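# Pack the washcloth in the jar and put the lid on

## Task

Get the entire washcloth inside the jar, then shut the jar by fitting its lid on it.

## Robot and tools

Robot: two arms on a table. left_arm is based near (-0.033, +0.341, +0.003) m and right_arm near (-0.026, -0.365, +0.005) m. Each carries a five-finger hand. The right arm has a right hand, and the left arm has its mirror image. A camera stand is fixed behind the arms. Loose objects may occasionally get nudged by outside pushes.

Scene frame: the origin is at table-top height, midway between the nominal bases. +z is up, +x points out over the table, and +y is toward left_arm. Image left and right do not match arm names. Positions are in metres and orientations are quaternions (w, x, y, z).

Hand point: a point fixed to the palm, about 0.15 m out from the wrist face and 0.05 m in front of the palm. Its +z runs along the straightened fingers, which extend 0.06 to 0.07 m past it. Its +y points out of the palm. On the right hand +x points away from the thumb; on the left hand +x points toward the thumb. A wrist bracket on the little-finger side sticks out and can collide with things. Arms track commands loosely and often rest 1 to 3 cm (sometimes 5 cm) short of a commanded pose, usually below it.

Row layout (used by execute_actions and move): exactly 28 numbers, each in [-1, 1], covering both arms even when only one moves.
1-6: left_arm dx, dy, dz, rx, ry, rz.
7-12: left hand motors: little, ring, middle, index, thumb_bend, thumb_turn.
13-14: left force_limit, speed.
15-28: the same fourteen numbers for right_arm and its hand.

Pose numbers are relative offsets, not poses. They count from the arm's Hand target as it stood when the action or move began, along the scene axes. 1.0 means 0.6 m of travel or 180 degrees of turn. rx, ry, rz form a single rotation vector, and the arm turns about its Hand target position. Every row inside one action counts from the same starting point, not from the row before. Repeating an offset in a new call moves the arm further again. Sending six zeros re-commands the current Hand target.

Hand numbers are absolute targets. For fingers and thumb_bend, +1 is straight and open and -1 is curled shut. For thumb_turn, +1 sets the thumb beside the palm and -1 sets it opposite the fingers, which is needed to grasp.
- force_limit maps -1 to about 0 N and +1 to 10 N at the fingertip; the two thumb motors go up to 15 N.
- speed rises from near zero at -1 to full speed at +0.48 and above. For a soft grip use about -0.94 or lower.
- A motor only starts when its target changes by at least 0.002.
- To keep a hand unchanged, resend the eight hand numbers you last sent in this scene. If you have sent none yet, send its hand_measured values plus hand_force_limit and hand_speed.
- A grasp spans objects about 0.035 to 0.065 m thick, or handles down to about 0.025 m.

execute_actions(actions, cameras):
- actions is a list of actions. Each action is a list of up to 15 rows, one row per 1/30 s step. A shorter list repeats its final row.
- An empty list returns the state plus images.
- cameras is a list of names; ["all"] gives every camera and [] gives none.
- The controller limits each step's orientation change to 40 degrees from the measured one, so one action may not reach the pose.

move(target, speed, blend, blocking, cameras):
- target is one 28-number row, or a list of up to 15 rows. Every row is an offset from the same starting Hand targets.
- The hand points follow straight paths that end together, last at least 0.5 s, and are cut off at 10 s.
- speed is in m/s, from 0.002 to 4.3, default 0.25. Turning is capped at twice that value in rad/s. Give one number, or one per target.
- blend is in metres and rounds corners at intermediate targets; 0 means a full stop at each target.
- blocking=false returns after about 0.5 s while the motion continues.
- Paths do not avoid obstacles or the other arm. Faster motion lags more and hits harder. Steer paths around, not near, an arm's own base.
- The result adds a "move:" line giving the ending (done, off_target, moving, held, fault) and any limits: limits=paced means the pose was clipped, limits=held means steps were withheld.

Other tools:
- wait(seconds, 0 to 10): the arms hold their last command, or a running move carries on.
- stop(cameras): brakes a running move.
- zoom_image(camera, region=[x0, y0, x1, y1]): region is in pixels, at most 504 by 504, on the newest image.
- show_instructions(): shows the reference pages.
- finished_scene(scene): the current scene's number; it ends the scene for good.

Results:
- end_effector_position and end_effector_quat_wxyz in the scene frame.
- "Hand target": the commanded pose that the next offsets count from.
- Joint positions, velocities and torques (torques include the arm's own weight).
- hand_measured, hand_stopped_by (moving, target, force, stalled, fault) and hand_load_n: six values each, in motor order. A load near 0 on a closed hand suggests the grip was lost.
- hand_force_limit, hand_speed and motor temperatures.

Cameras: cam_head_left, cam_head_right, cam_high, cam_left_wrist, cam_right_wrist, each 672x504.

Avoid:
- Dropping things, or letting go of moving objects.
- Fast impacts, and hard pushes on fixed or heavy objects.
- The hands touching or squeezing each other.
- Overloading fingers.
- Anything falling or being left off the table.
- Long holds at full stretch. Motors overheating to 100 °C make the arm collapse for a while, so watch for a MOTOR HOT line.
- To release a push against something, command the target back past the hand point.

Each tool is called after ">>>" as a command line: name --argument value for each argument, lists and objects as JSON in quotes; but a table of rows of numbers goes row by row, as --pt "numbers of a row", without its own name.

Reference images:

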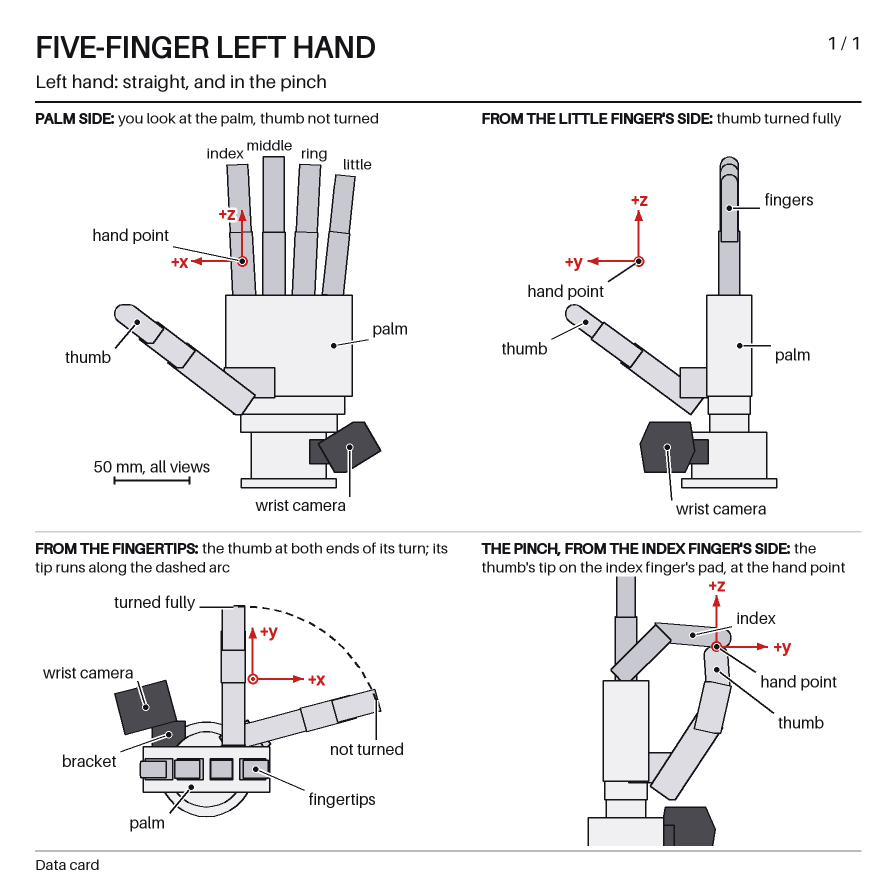

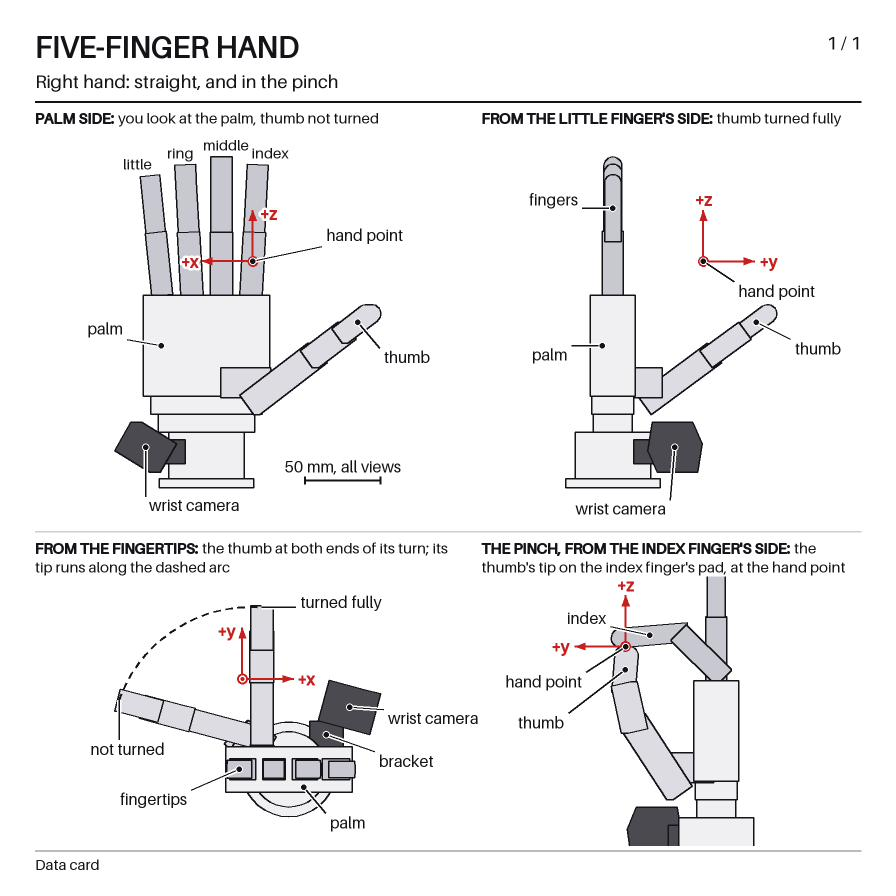

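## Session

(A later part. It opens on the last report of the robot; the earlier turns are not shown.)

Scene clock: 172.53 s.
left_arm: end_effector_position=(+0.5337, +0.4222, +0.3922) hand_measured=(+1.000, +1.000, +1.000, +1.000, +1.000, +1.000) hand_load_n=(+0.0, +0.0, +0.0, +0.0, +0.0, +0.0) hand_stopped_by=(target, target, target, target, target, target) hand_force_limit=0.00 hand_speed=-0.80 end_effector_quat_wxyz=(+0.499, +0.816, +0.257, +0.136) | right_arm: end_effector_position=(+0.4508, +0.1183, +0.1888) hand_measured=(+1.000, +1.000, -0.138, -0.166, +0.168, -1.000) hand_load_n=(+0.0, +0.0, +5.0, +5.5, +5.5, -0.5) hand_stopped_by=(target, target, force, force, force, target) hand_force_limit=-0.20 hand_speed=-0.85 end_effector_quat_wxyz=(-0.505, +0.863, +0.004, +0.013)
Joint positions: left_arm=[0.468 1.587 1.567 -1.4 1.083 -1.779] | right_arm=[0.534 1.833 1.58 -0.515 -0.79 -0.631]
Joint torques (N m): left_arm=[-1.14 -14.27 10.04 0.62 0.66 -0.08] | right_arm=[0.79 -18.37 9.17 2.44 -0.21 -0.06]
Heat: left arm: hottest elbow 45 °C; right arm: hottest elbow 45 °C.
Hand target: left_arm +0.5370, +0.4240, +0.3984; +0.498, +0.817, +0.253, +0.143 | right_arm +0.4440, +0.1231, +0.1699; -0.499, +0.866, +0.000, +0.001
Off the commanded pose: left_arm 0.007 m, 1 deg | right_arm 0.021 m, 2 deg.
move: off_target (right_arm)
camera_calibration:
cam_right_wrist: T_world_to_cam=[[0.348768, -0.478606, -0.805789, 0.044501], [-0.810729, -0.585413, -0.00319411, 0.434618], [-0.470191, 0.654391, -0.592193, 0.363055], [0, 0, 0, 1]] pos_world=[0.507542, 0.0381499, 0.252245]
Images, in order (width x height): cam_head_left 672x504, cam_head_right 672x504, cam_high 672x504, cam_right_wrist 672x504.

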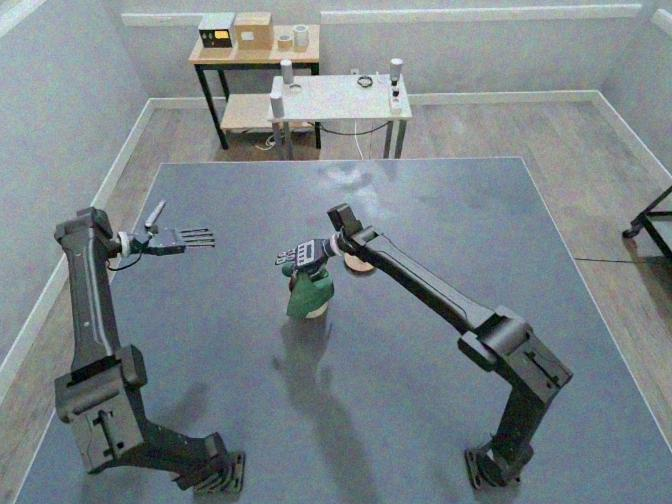

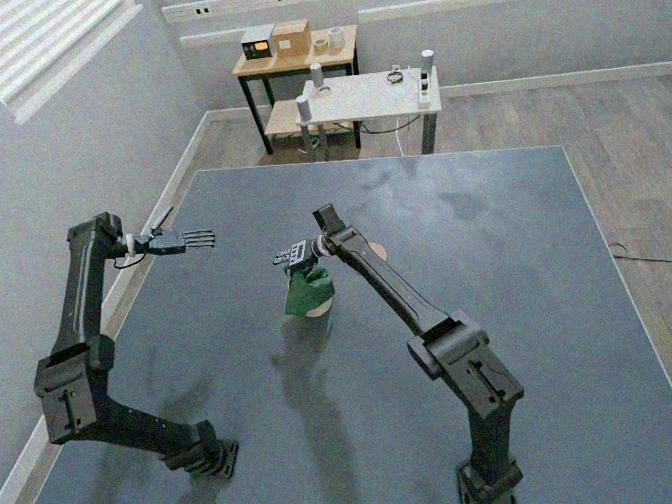

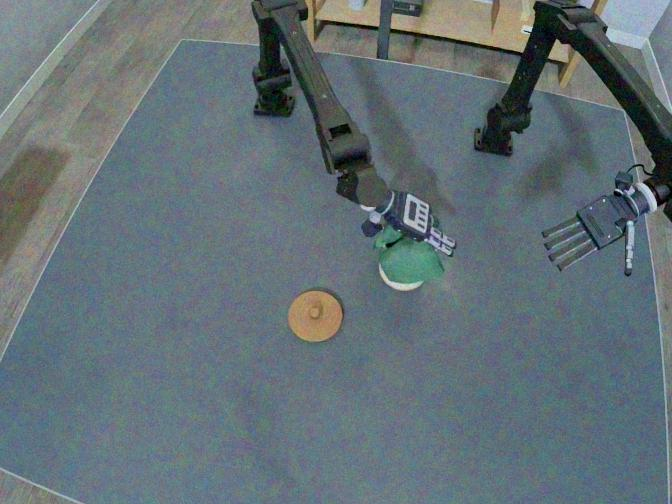

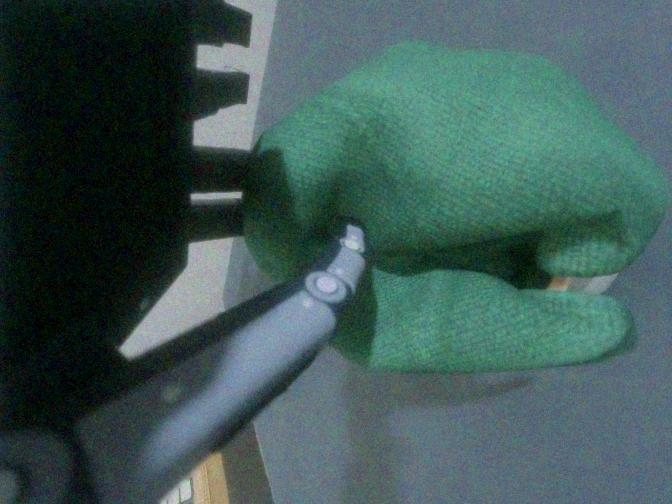

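>>> move --target '[0,0,0,0,0,0,1,1,1,1,1,1,0,-0.8,0.005,-0.01,-0.08,0,0,0,1,1,-0.5,-0.5,-0.2,-1,-0.2,-0.85]' --speed 0.1 --cameras '["cam_head_left","cam_head_right","cam_high","cam_right_wrist"]'

>>> zoom_image --camera "cam_head_left" --region '[250, 190, 430, 350]'

>>> zoom_image --camera "cam_high" --region '[320, 150, 480, 310]'

Scene clock: 175.97 s.
left_arm: end_effector_position=(+0.5337, +0.4222, +0.3922) hand_measured=(+1.000, +1.000, +1.000, +1.000, +1.000, +1.000) hand_load_n=(+0.0, +0.0, +0.0, -0.5, +0.0, +0.0) hand_stopped_by=(target, target, target, target, target, target) hand_force_limit=0.00 hand_speed=-0.80 end_effector_quat_wxyz=(+0.499, +0.816, +0.257, +0.136) | right_arm: end_effector_position=(+0.4495, +0.1181, +0.1519) hand_measured=(+1.000, +1.000, -0.138, -0.166, +0.168, -1.000) hand_load_n=(+0.0, +0.0, +5.0, +5.0, +6.0, -0.5) hand_stopped_by=(target, target, force, force, force, target) hand_force_limit=-0.20 hand_speed=-0.85 end_effector_quat_wxyz=(-0.509, +0.860, +0.007, +0.015)
Joint positions: left_arm=[0.468 1.587 1.567 -1.4 1.083 -1.779] | right_arm=[0.534 1.855 1.507 -0.408 -0.794 -0.631]
Joint torques (N m): left_arm=[-1.14 -13.98 10.09 0.57 0.65 -0.1] | right_arm=[-0.15 -16.91 8.95 2.37 -0.38 -0.18]
Heat: left arm: hottest elbow 45 °C; right arm: hottest elbow 45 °C.
Hand target: left_arm +0.5370, +0.4240, +0.3984; +0.498, +0.817, +0.253, +0.143 | right_arm +0.4469, +0.1171, +0.1219; -0.499, +0.866, +0.000, +0.000
Off the commanded pose: left_arm 0.007 m, 1 deg | right_arm 0.030 m, 2 deg.
move: off_target (right_arm)
camera_calibration:
cam_right_wrist: T_world_to_cam=[[0.356187, -0.470726, -0.807185, 0.0111232], [-0.809128, -0.587455, -0.0144588, 0.434523], [-0.467379, 0.658266, -0.590121, 0.338713], [0, 0, 0, 1]] pos_world=[0.50593, 0.0375353, 0.215143]
Images, in order (width x height): cam_head_left 672x504, cam_head_right 672x504, cam_high 672x504, cam_right_wrist 672x504.

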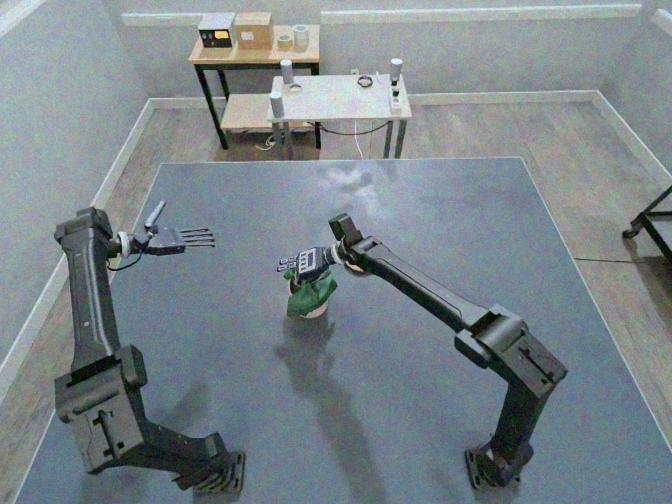

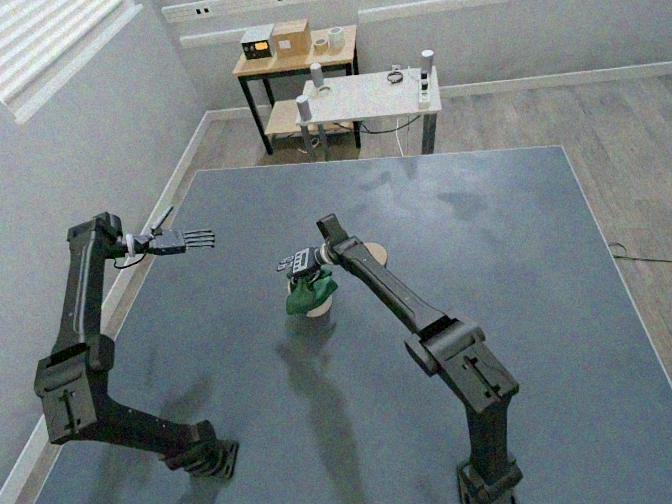

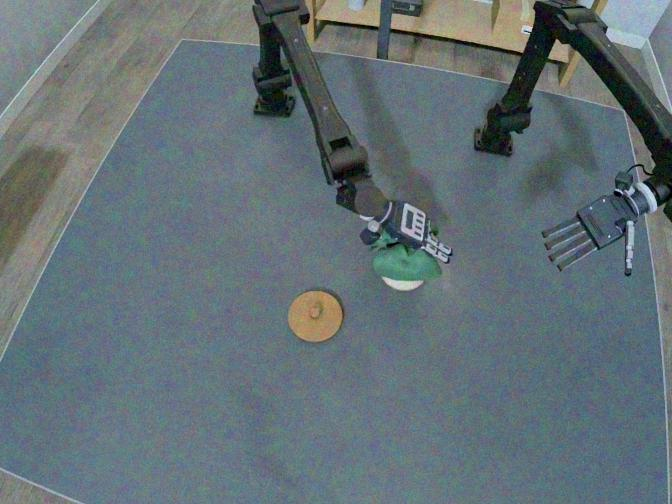

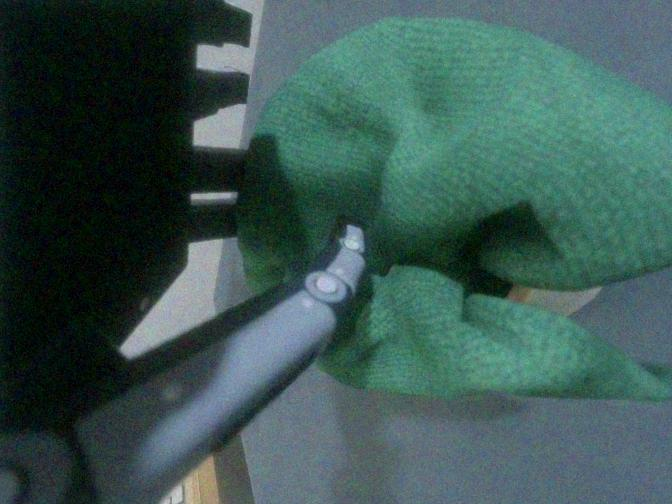

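Scaled by 2.800 from the camera's 672x504 image, which has a finer 960x720 frame.

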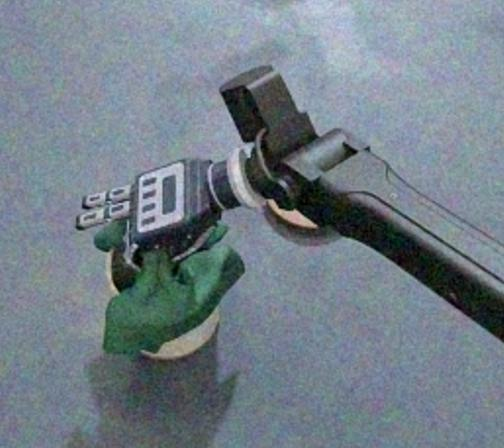

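Scaled by 3.150 from the camera's 672x504 image, which has a finer 960x720 frame.

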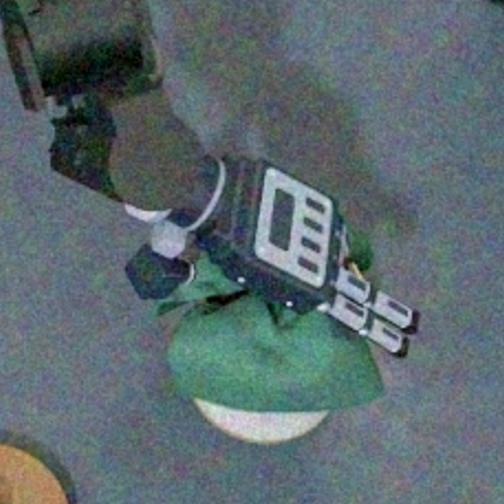

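>>> move --target '[0,0,0,0,0,0,1,1,1,1,1,1,0,-0.8,0.005,-0.003,-0.055,0,0,0,1,1,-0.5,-0.5,-0.2,-1,-0.2,-0.85]' --speed 0.08 --cameras '["cam_head_left","cam_high","cam_right_wrist"]'

>>> zoom_image --camera "cam_head_left" --region '[250, 190, 430, 350]'

>>> zoom_image --camera "cam_high" --region '[320, 150, 480, 310]'

Scene clock: 179.53 s.
left_arm: end_effector_position=(+0.5337, +0.4222, +0.3922) hand_measured=(+1.000, +1.000, +1.000, +1.000, +1.000, +1.000) hand_load_n=(+0.0, +0.0, +0.0, +0.0, +0.0, +0.0) hand_stopped_by=(target, target, target, target, target, target) hand_force_limit=0.00 hand_speed=-0.80 end_effector_quat_wxyz=(+0.499, +0.816, +0.257, +0.136) | right_arm: end_effector_position=(+0.4522, +0.1210, +0.1280) hand_measured=(+1.000, +1.000, -0.138, -0.166, +0.168, -1.000) hand_load_n=(+0.0, +0.0, +5.0, +5.5, +5.5, -0.5) hand_stopped_by=(target, target, force, force, force, target) hand_force_limit=-0.20 hand_speed=-0.85 end_effector_quat_wxyz=(-0.514, +0.858, +0.011, +0.018)
Joint positions: left_arm=[0.468 1.587 1.567 -1.4 1.083 -1.779] | right_arm=[0.534 1.884 1.478 -0.336 -0.8 -0.631]
Joint torques (N m): left_arm=[-1.08 -13.98 10.13 0.58 0.66 -0.08] | right_arm=[-0.56 -16.44 8.35 2.25 -0.28 -0.23]
Heat: left arm: hottest elbow 45 °C; right arm: hottest elbow 45 °C.
Hand target: left_arm +0.5370, +0.4240, +0.3984; +0.498, +0.817, +0.253, +0.143 | right_arm +0.4500, +0.1153, +0.0887; -0.499, +0.866, +0.000, +0.001
Off the commanded pose: left_arm 0.007 m, 1 deg | right_arm 0.040 m, 3 deg.
move: off_target (right_arm)
camera_calibration:
cam_right_wrist: T_world_to_cam=[[0.365576, -0.460034, -0.809149, -0.0130856], [-0.806272, -0.590865, -0.0283456, 0.438918], [-0.465058, 0.662757, -0.586919, 0.321995], [0, 0, 0, 1]] pos_world=[0.508417, 0.0399173, 0.190838]
Images, in order (width x height): cam_head_left 672x504, cam_high 672x504, cam_right_wrist 672x504.

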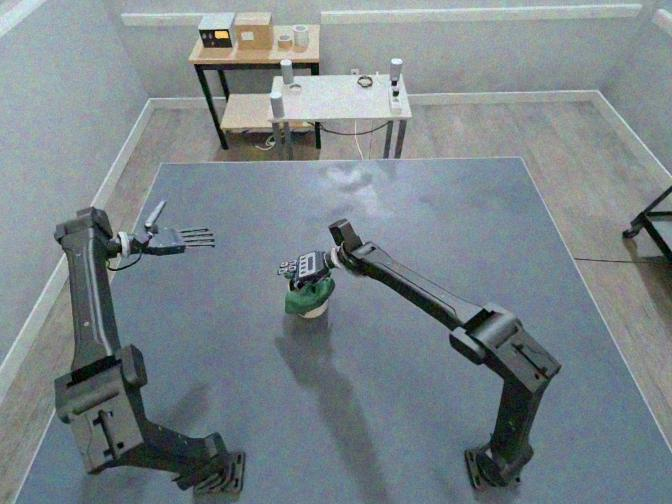

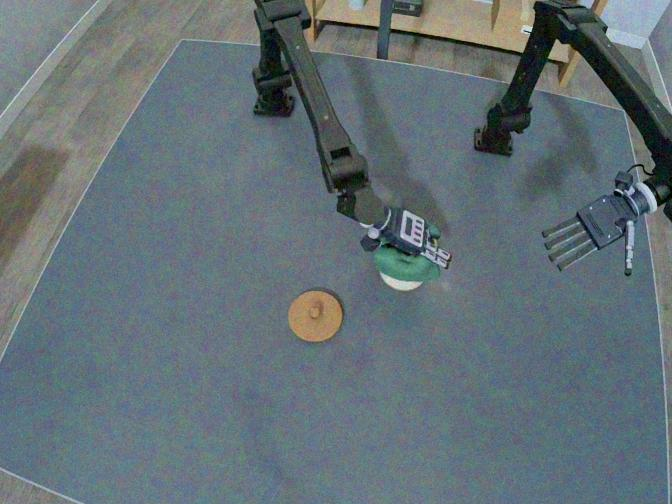

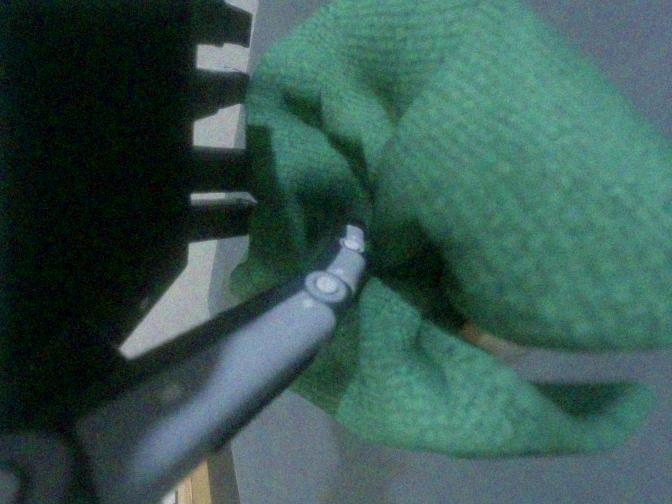

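Scaled by 2.800 from the camera's 672x504 image, which has a finer 960x720 frame.

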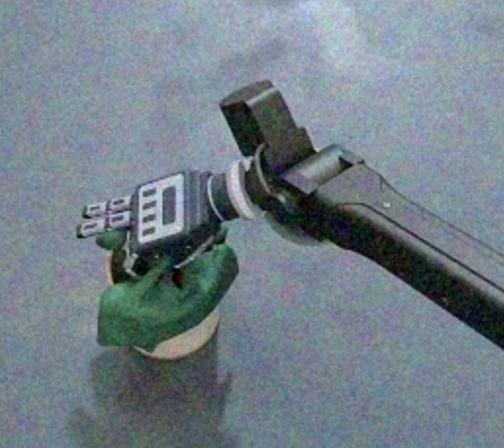

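Scaled by 3.150 from the camera's 672x504 image, which has a finer 960x720 frame.

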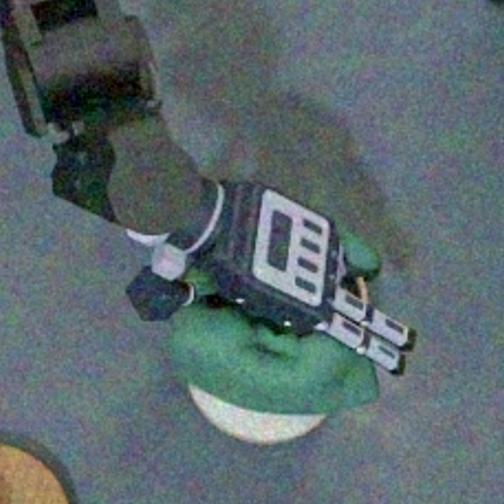

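>>> move --pt "0 0 0 0 0 0 1 1 1 1 1 1 0 -0.8 0.0 0 0.035 0 0 0 1 1 0.6 0.6 0.8 -1 -0.2 -0.5" --pt "0 0 0 0 0 0 1 1 1 1 1 1 0 -0.8 0.0 0 0.25 0 0 0 1 1 0.6 0.6 0.8 -1 -0.2 -0.5" --speed 0.1 --cameras '["cam_head_left","cam_high","cam_right_wrist"]'

>>> zoom_image --camera "cam_head_left" --region '[250, 190, 430, 350]'

>>> zoom_image --camera "cam_high" --region '[320, 150, 480, 310]'

Scene clock: 186.30 s.
left_arm: end_effector_position=(+0.5337, +0.4222, +0.3922) hand_measured=(+1.000, +1.000, +1.000, +1.000, +1.000, +1.000) hand_load_n=(+0.0, +0.0, +0.0, +0.0, +0.0, +0.0) hand_stopped_by=(target, target, target, target, target, target) hand_force_limit=0.00 hand_speed=-0.80 end_effector_quat_wxyz=(+0.499, +0.816, +0.257, +0.136) | right_arm: end_effector_position=(+0.4414, +0.1050, +0.2255) hand_measured=(+1.000, +1.000, +0.490, +0.506, +0.800, -1.000) hand_load_n=(-0.5, +0.0, +0.0, +0.0, +0.0, +0.0) hand_stopped_by=(target, target, stalled, stalled, target, target) hand_force_limit=-0.20 hand_speed=-0.50 end_effector_quat_wxyz=(-0.493, +0.870, -0.004, -0.004)
Joint positions: left_arm=[0.468 1.587 1.567 -1.4 1.083 -1.779] | right_arm=[0.525 1.797 1.643 -0.67 -0.797 -0.644]
Joint torques (N m): left_arm=[-1.26 -14.15 10.14 0.62 0.66 -0.07] | right_arm=[0.26 -17.96 14.97 1.43 -0.46 -0.07]
Heat: left arm: hottest elbow 45 °C; right arm: hottest elbow 46 °C.
Hand target: left_arm +0.5370, +0.4240, +0.3984; +0.498, +0.817, +0.253, +0.143 | right_arm +0.4499, +0.1154, +0.2388; -0.499, +0.866, +0.000, +0.000
Off the commanded pose: left_arm 0.007 m, 1 deg | right_arm 0.019 m, 1 deg.
move: off_target (right_arm)
camera_calibration:
cam_right_wrist: T_world_to_cam=[[0.31912, -0.500558, -0.804739, 0.086101], [-0.808683, -0.586583, 0.0441784, 0.407823], [-0.49416, 0.636681, -0.591983, 0.401479], [0, 0, 0, 1]] pos_world=[0.500718, 0.0267065, 0.288941]
Images, in order (width x height): cam_head_left 672x504, cam_high 672x504, cam_right_wrist 672x504.

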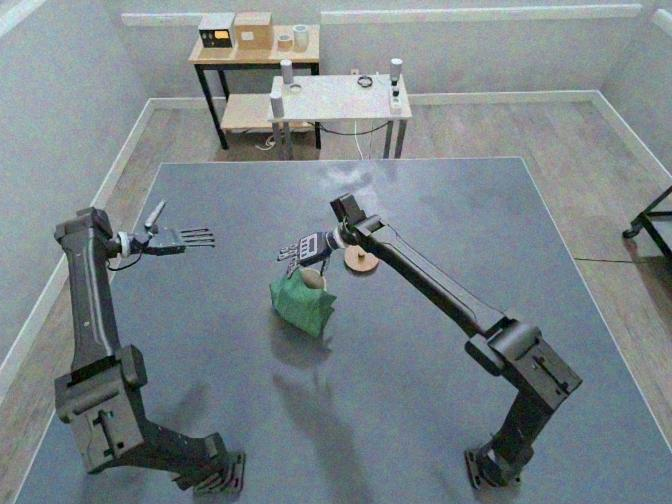

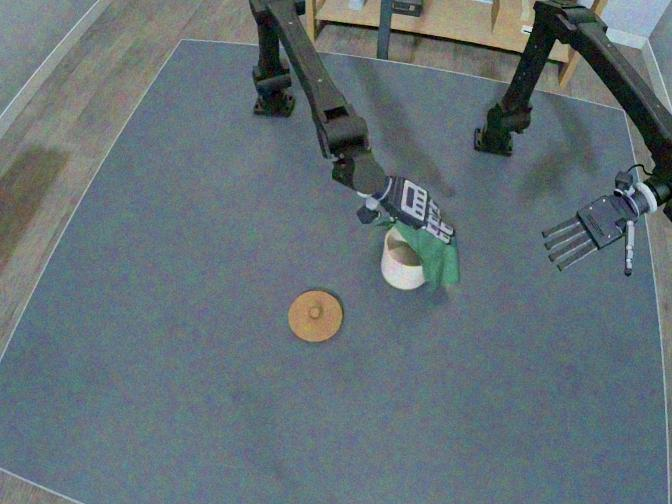

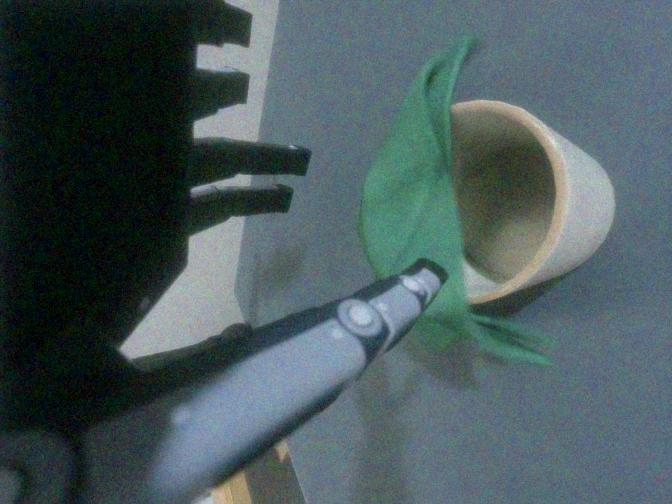

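Scaled by 2.800 from the camera's 672x504 image, which has a finer 960x720 frame.

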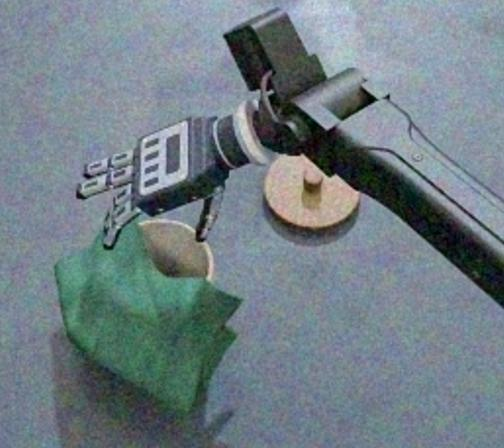

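Scaled by 3.150 from the camera's 672x504 image, which has a finer 960x720 frame.

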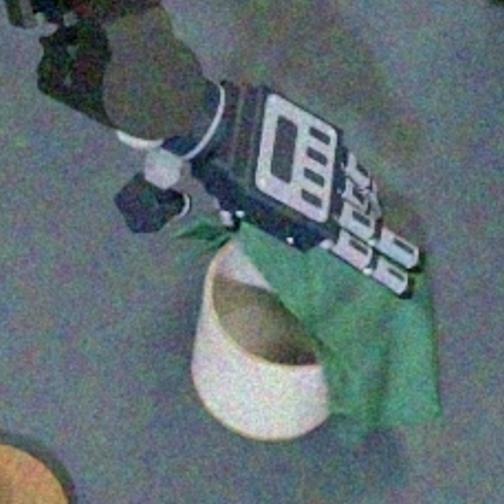

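>>> zoom_image --camera "cam_right_wrist" --region '[180, 10, 672, 420]'

>>> execute_actions --actions '[]' --cameras '["cam_head_left","cam_head_right","cam_high","cam_right_wrist"]'

>>> zoom_image --camera "cam_head_right" --region '[230, 190, 410, 350]'

Scaled by 1.024 from the camera's 672x504 image, which has a finer 960x720 frame.

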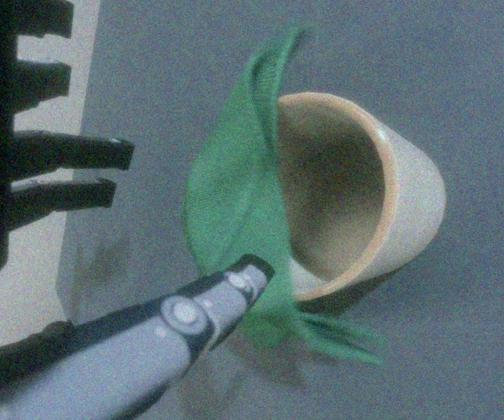

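Scene clock: 189.67 s.
left_arm: end_effector_position=(+0.5337, +0.4222, +0.3922) hand_measured=(+1.000, +1.000, +1.000, +1.000, +1.000, +1.000) hand_load_n=(+0.0, +0.0, +0.0, +0.0, +0.0, +0.0) hand_stopped_by=(target, target, target, target, target, target) hand_force_limit=0.00 hand_speed=-0.80 end_effector_quat_wxyz=(+0.499, +0.816, +0.257, +0.136) | right_arm: end_effector_position=(+0.4414, +0.1050, +0.2255) hand_measured=(+1.000, +1.000, +0.490, +0.506, +0.800, -1.000) hand_load_n=(+0.0, +0.0, +0.0, +0.0, +0.0, +0.0) hand_stopped_by=(target, target, stalled, stalled, target, target) hand_force_limit=-0.20 hand_speed=-0.50 end_effector_quat_wxyz=(-0.493, +0.870, -0.004, -0.004)
Joint positions: left_arm=[0.468 1.587 1.567 -1.4 1.083 -1.779] | right_arm=[0.525 1.797 1.643 -0.67 -0.797 -0.644]
Joint velocities: within noise
Joint torques (N m): left_arm=[-0.91 -13.98 10.07 0.57 0.64 -0.08] | right_arm=[0.26 -18.02 14.98 1.42 -0.46 -0.08]
Motor temperatures (°C): left_arm=[28 32 45 31 34 26] | right_arm=[34 35 46 29 28 27]
Heat: left arm: hottest elbow 45 °C; right arm: hottest elbow 46 °C.
Hand target: left_arm +0.5370, +0.4240, +0.3984; +0.498, +0.817, +0.253, +0.143 | right_arm +0.4499, +0.1154, +0.2388; -0.499, +0.866, +0.000, +0.000
Off the commanded pose: left_arm 0.007 m, 1 deg | right_arm 0.019 m, 1 deg.
camera_calibration:
cam_right_wrist: T_world_to_cam=[[0.31912, -0.500558, -0.804739, 0.086101], [-0.808683, -0.586583, 0.0441784, 0.407823], [-0.49416, 0.636681, -0.591983, 0.401479], [0, 0, 0, 1]] pos_world=[0.500718, 0.0267065, 0.288941]
Images, in order (width x height): cam_head_left 672x504, cam_head_right 672x504, cam_high 672x504, cam_right_wrist 672x504.

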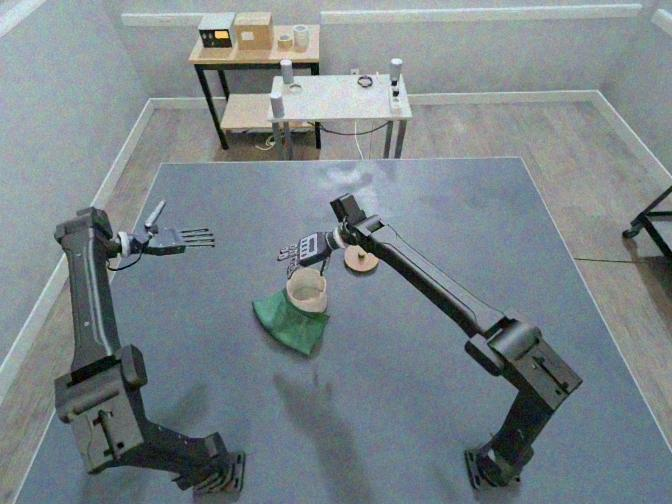

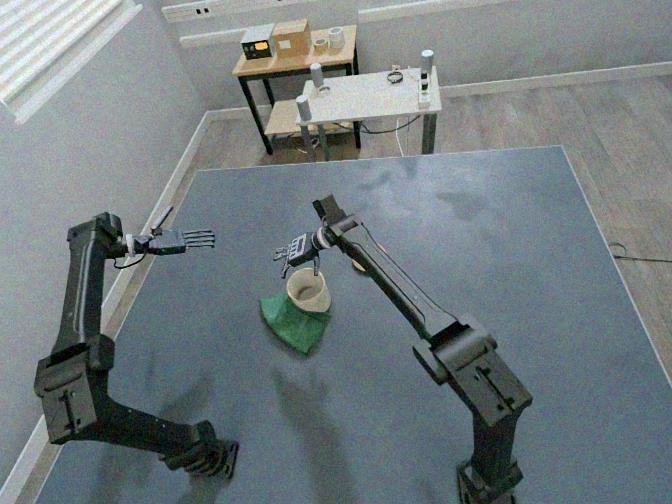

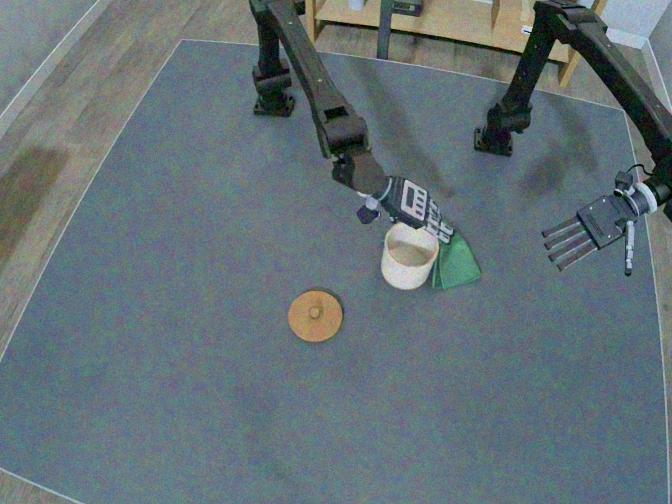

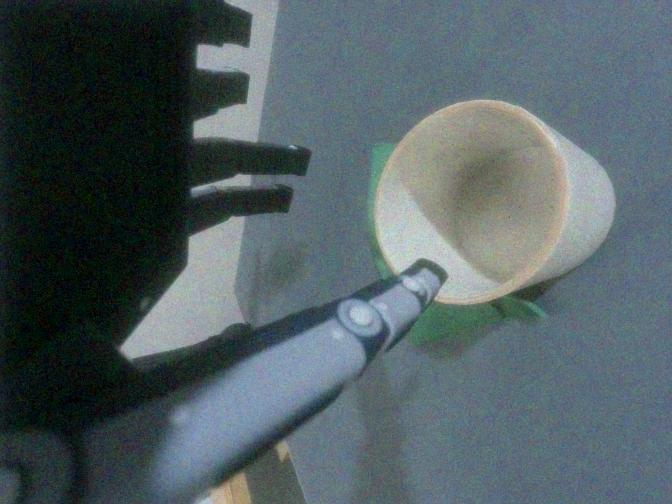

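Scaled by 2.800 from the camera's 672x504 image, which has a finer 960x720 frame.

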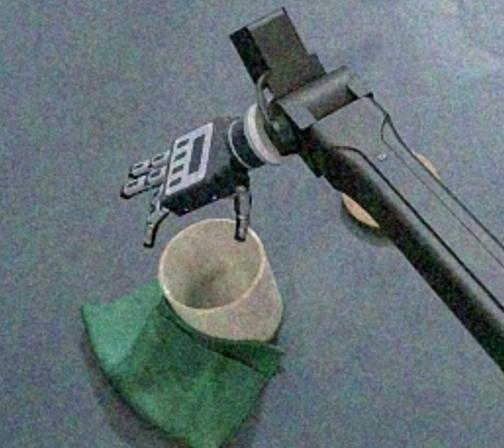

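>>> move --target '[0,0,0,0,0,0,1,1,1,1,1,1,0,-0.8,0.05,-0.38,0.2,0,0,0,1,1,0.6,0.6,0.8,-1,-0.2,-0.5]' --speed 0.3 --cameras '["all"]'

>>> zoom_image --camera "cam_head_left" --region '[230, 230, 380, 370]'

>>> zoom_image --camera "cam_head_right" --region '[230, 230, 380, 370]'

>>> zoom_image --camera "cam_high" --region '[350, 190, 510, 310]'

Scene clock: 203.90 s.
left_arm: end_effector_position=(+0.5337, +0.4222, +0.3922) hand_measured=(+1.000, +1.000, +1.000, +1.000, +1.000, +1.000) hand_load_n=(+0.0, +0.0, +0.0, +0.0, +0.0, +0.0) hand_stopped_by=(target, target, target, target, target, target) hand_force_limit=0.00 hand_speed=-0.80 end_effector_quat_wxyz=(+0.499, +0.816, +0.257, +0.136) | right_arm: end_effector_position=(+0.4671, -0.1168, +0.3483) hand_measured=(+1.000, +1.000, +0.490, +0.506, +0.800, -1.000) hand_load_n=(-0.5, +0.0, +0.0, +0.0, +0.0, +0.0) hand_stopped_by=(target, target, stalled, stalled, target, target) hand_force_limit=-0.20 hand_speed=-0.50 end_effector_quat_wxyz=(-0.497, +0.868, -0.012, -0.011)
Joint positions: left_arm=[0.468 1.587 1.567 -1.4 1.083 -1.779] | right_arm=[0.143 1.701 1.873 -1.416 -1.007 -1.154]
Joint torques (N m): left_arm=[-1.14 -14.1 10.04 0.59 0.66 -0.08] | right_arm=[0.03 -14.86 15.01 0.83 -0.75 -0.27]
Heat: left arm: hottest elbow 46 °C; right arm: hottest elbow 47 °C.
Hand target: left_arm +0.5370, +0.4240, +0.3984; +0.498, +0.817, +0.253, +0.143 | right_arm +0.4798, -0.1126, +0.3587; -0.499, +0.866, +0.000, +0.000
Off the commanded pose: left_arm 0.007 m, 1 deg | right_arm 0.017 m, 2 deg.
move: off_target (right_arm)
camera_calibration:
cam_right_wrist: T_world_to_cam=[[0.299998, -0.496431, -0.81459, 0.0785728], [-0.812019, -0.58103, 0.0550432, 0.291513], [-0.500627, 0.64495, -0.577419, 0.627025], [0, 0, 0, 1]] pos_world=[0.527048, -0.196016, 0.410015]

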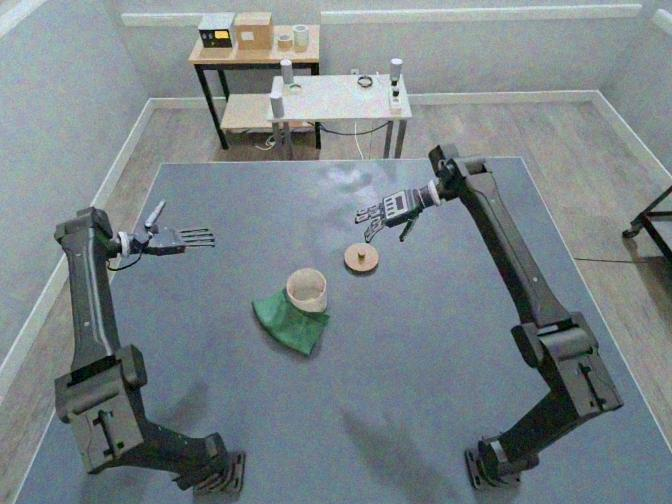

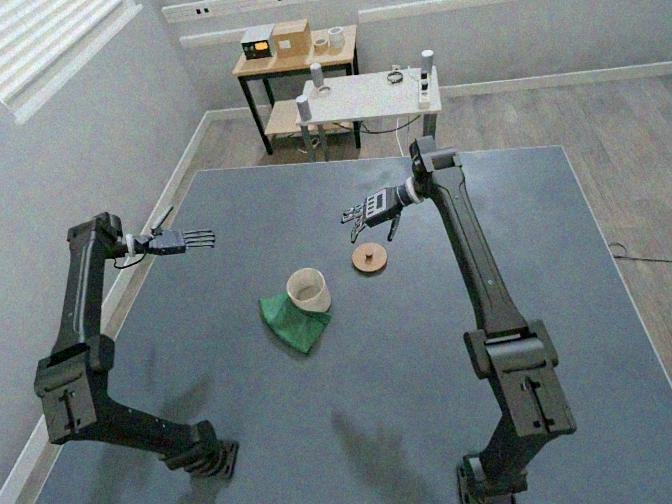

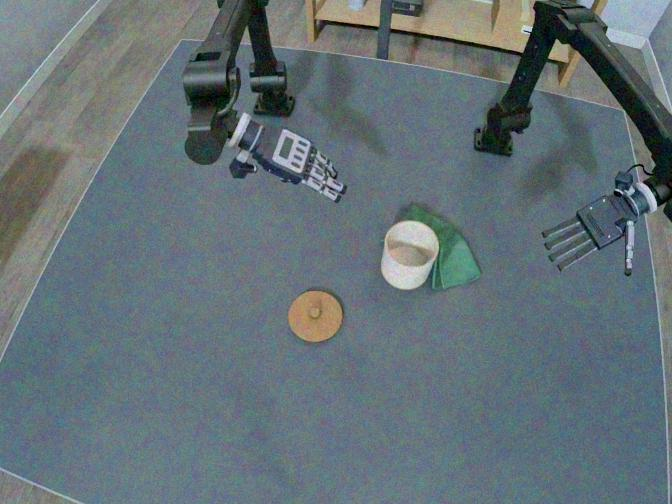

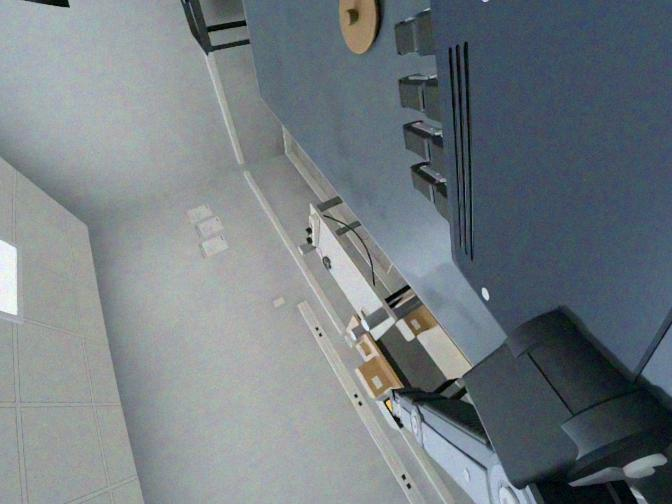

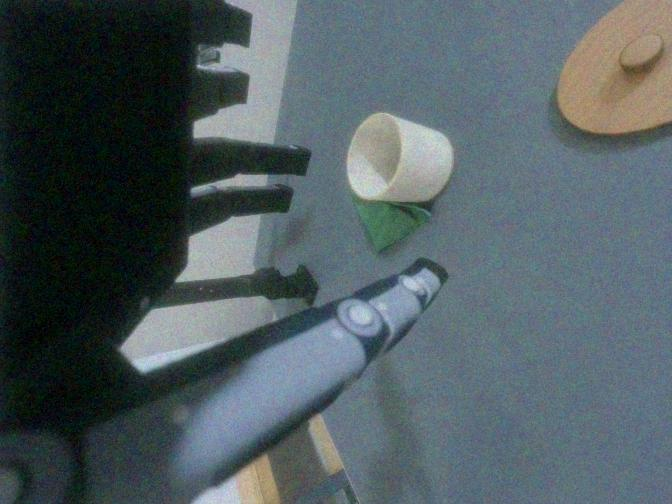

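Scaled by 3.360 from the camera's 672x504 image, which has a finer 960x720 frame.

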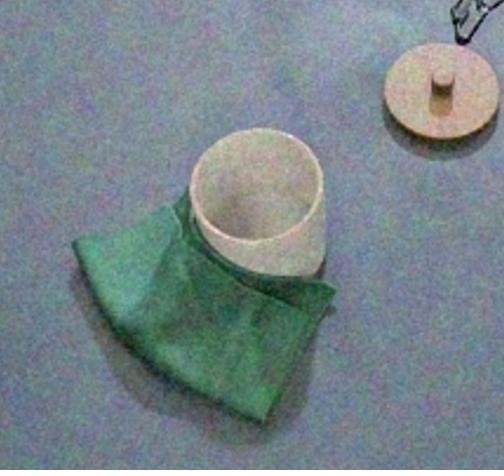

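Scaled by 3.360 from the camera's 672x504 image, which has a finer 960x720 frame.

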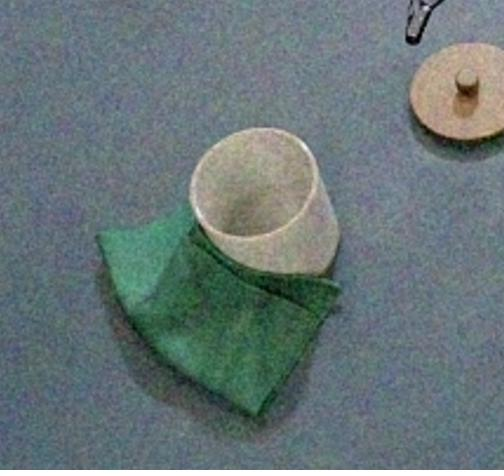

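Scaled by 3.150 from the camera's 672x504 image, which has a finer 960x720 frame.

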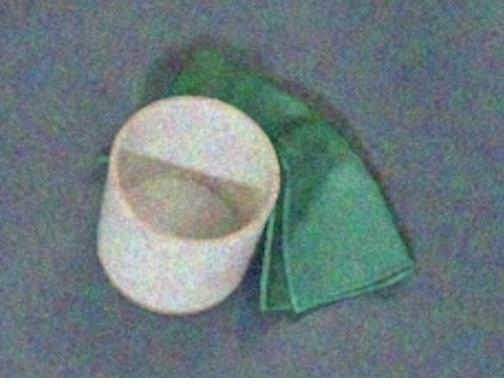

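>>> move --pt "0 0 0.02 0.239 -0.372 -0.232 1 1 0.55 0.55 0.65 -1 -0.2 -0.3 0 0 0 0 0 0 1 1 0.6 0.6 0.8 -1 -0.2 -0.5" --pt "-0.142 -0.232 -0.381 -0.34 0.7587 0.4495 1 1 0.55 0.55 0.65 -1 -0.2 -0.3 0 0 0 0 0 0 1 1 0.6 0.6 0.8 -1 -0.2 -0.5" --speed 0.4 --blend '[0.03, 0]' --cameras '["all"]'

Scene clock: 231.13 s.
left_arm: end_effector_position=(+0.4507, +0.2848, +0.1663) hand_measured=(+1.000, +1.000, +0.550, +0.550, +0.650, -1.000) hand_load_n=(+0.0, +0.0, +0.0, +0.0, +0.0, +0.0) hand_stopped_by=(target, target, target, target, target, target) hand_force_limit=-0.20 hand_speed=-0.30 end_effector_quat_wxyz=(+0.054, -0.126, +0.857, -0.497) | right_arm: end_effector_position=(+0.4671, -0.1168, +0.3483) hand_measured=(+1.000, +1.000, +0.490, +0.506, +0.800, -1.000) hand_load_n=(+0.0, +0.0, +0.0, +0.0, -0.5, +0.0) hand_stopped_by=(target, target, stalled, stalled, target, target) hand_force_limit=-0.20 hand_speed=-0.50 end_effector_quat_wxyz=(-0.497, +0.868, -0.012, -0.011)
Joint positions: left_arm=[0.154 1.64 1.323 -1.122 1.043 1.381] | right_arm=[0.143 1.701 1.873 -1.416 -1.007 -1.155]
Joint torques (N m): left_arm=[-1.44 -15.68 7.95 0.84 0.57 0.11] | right_arm=[0.03 -14.8 14.99 0.83 -0.75 -0.25]
Heat: left arm: hottest elbow 46 °C; right arm: hottest elbow 49 °C.
Hand target: left_arm +0.4518, +0.2847, +0.1698; +0.066, -0.113, +0.858, -0.496 | right_arm +0.4798, -0.1126, +0.3586; -0.499, +0.866, +0.000, +0.000
Off the commanded pose: left_arm 0.004 m, 2 deg | right_arm 0.017 m, 2 deg.
move: off_target (right_arm)
camera_calibration:
cam_left_wrist: T_world_to_cam=[[-0.130272, -0.498515, 0.857037, 0.0542509], [-0.934408, 0.350768, 0.0619993, 0.30905], [-0.331529, -0.792745, -0.511511, 0.577448], [0, 0, 0, 1]] pos_world=[0.487287, 0.376409, 0.229715]
cam_right_wrist: T_world_to_cam=[[0.300725, -0.49628, -0.814415, 0.0781479], [-0.81181, -0.581372, 0.0545071, 0.291555], [-0.500529, 0.644758, -0.577718, 0.627058], [0, 0, 0, 1]] pos_world=[0.527047, -0.196015, 0.410015]

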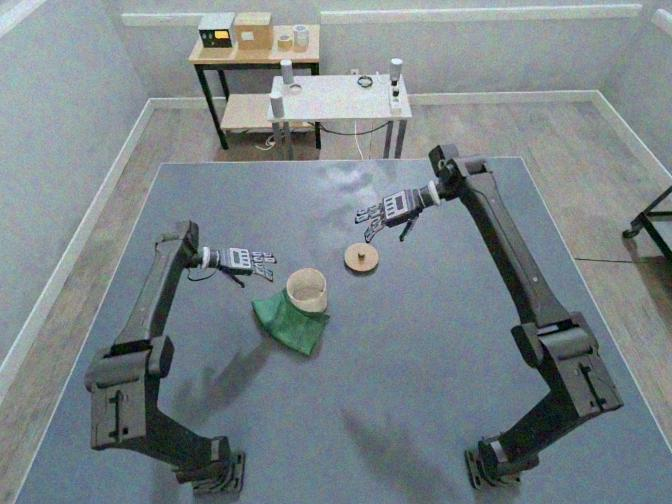

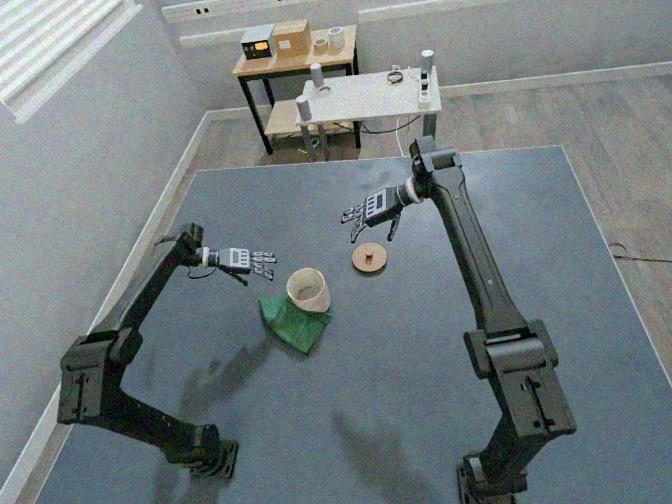

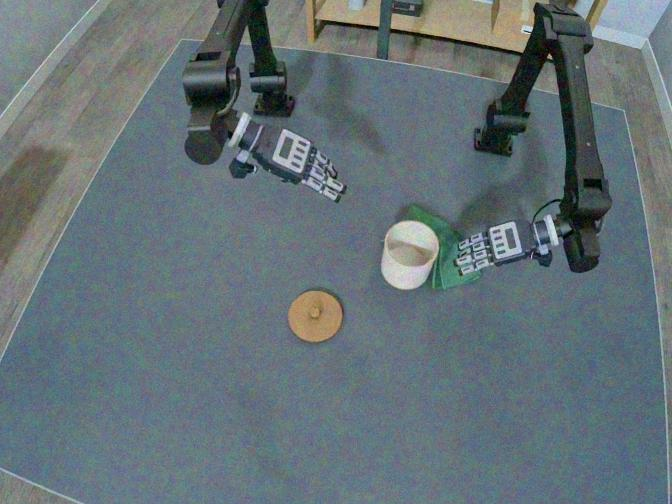

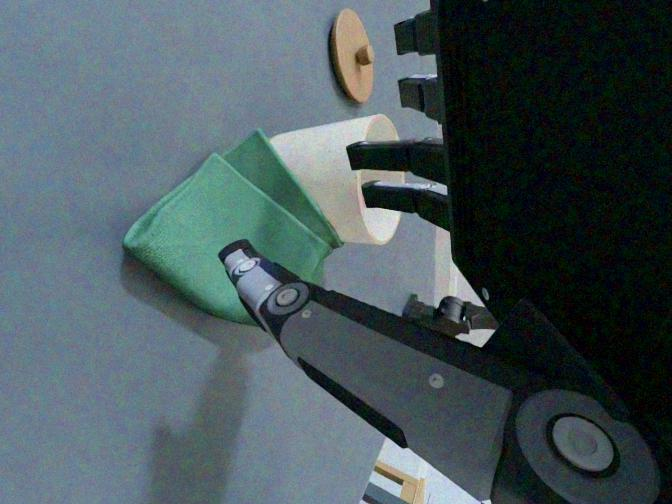

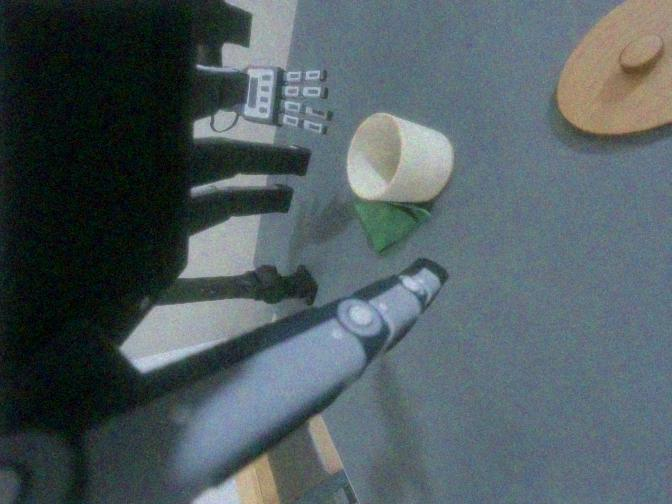

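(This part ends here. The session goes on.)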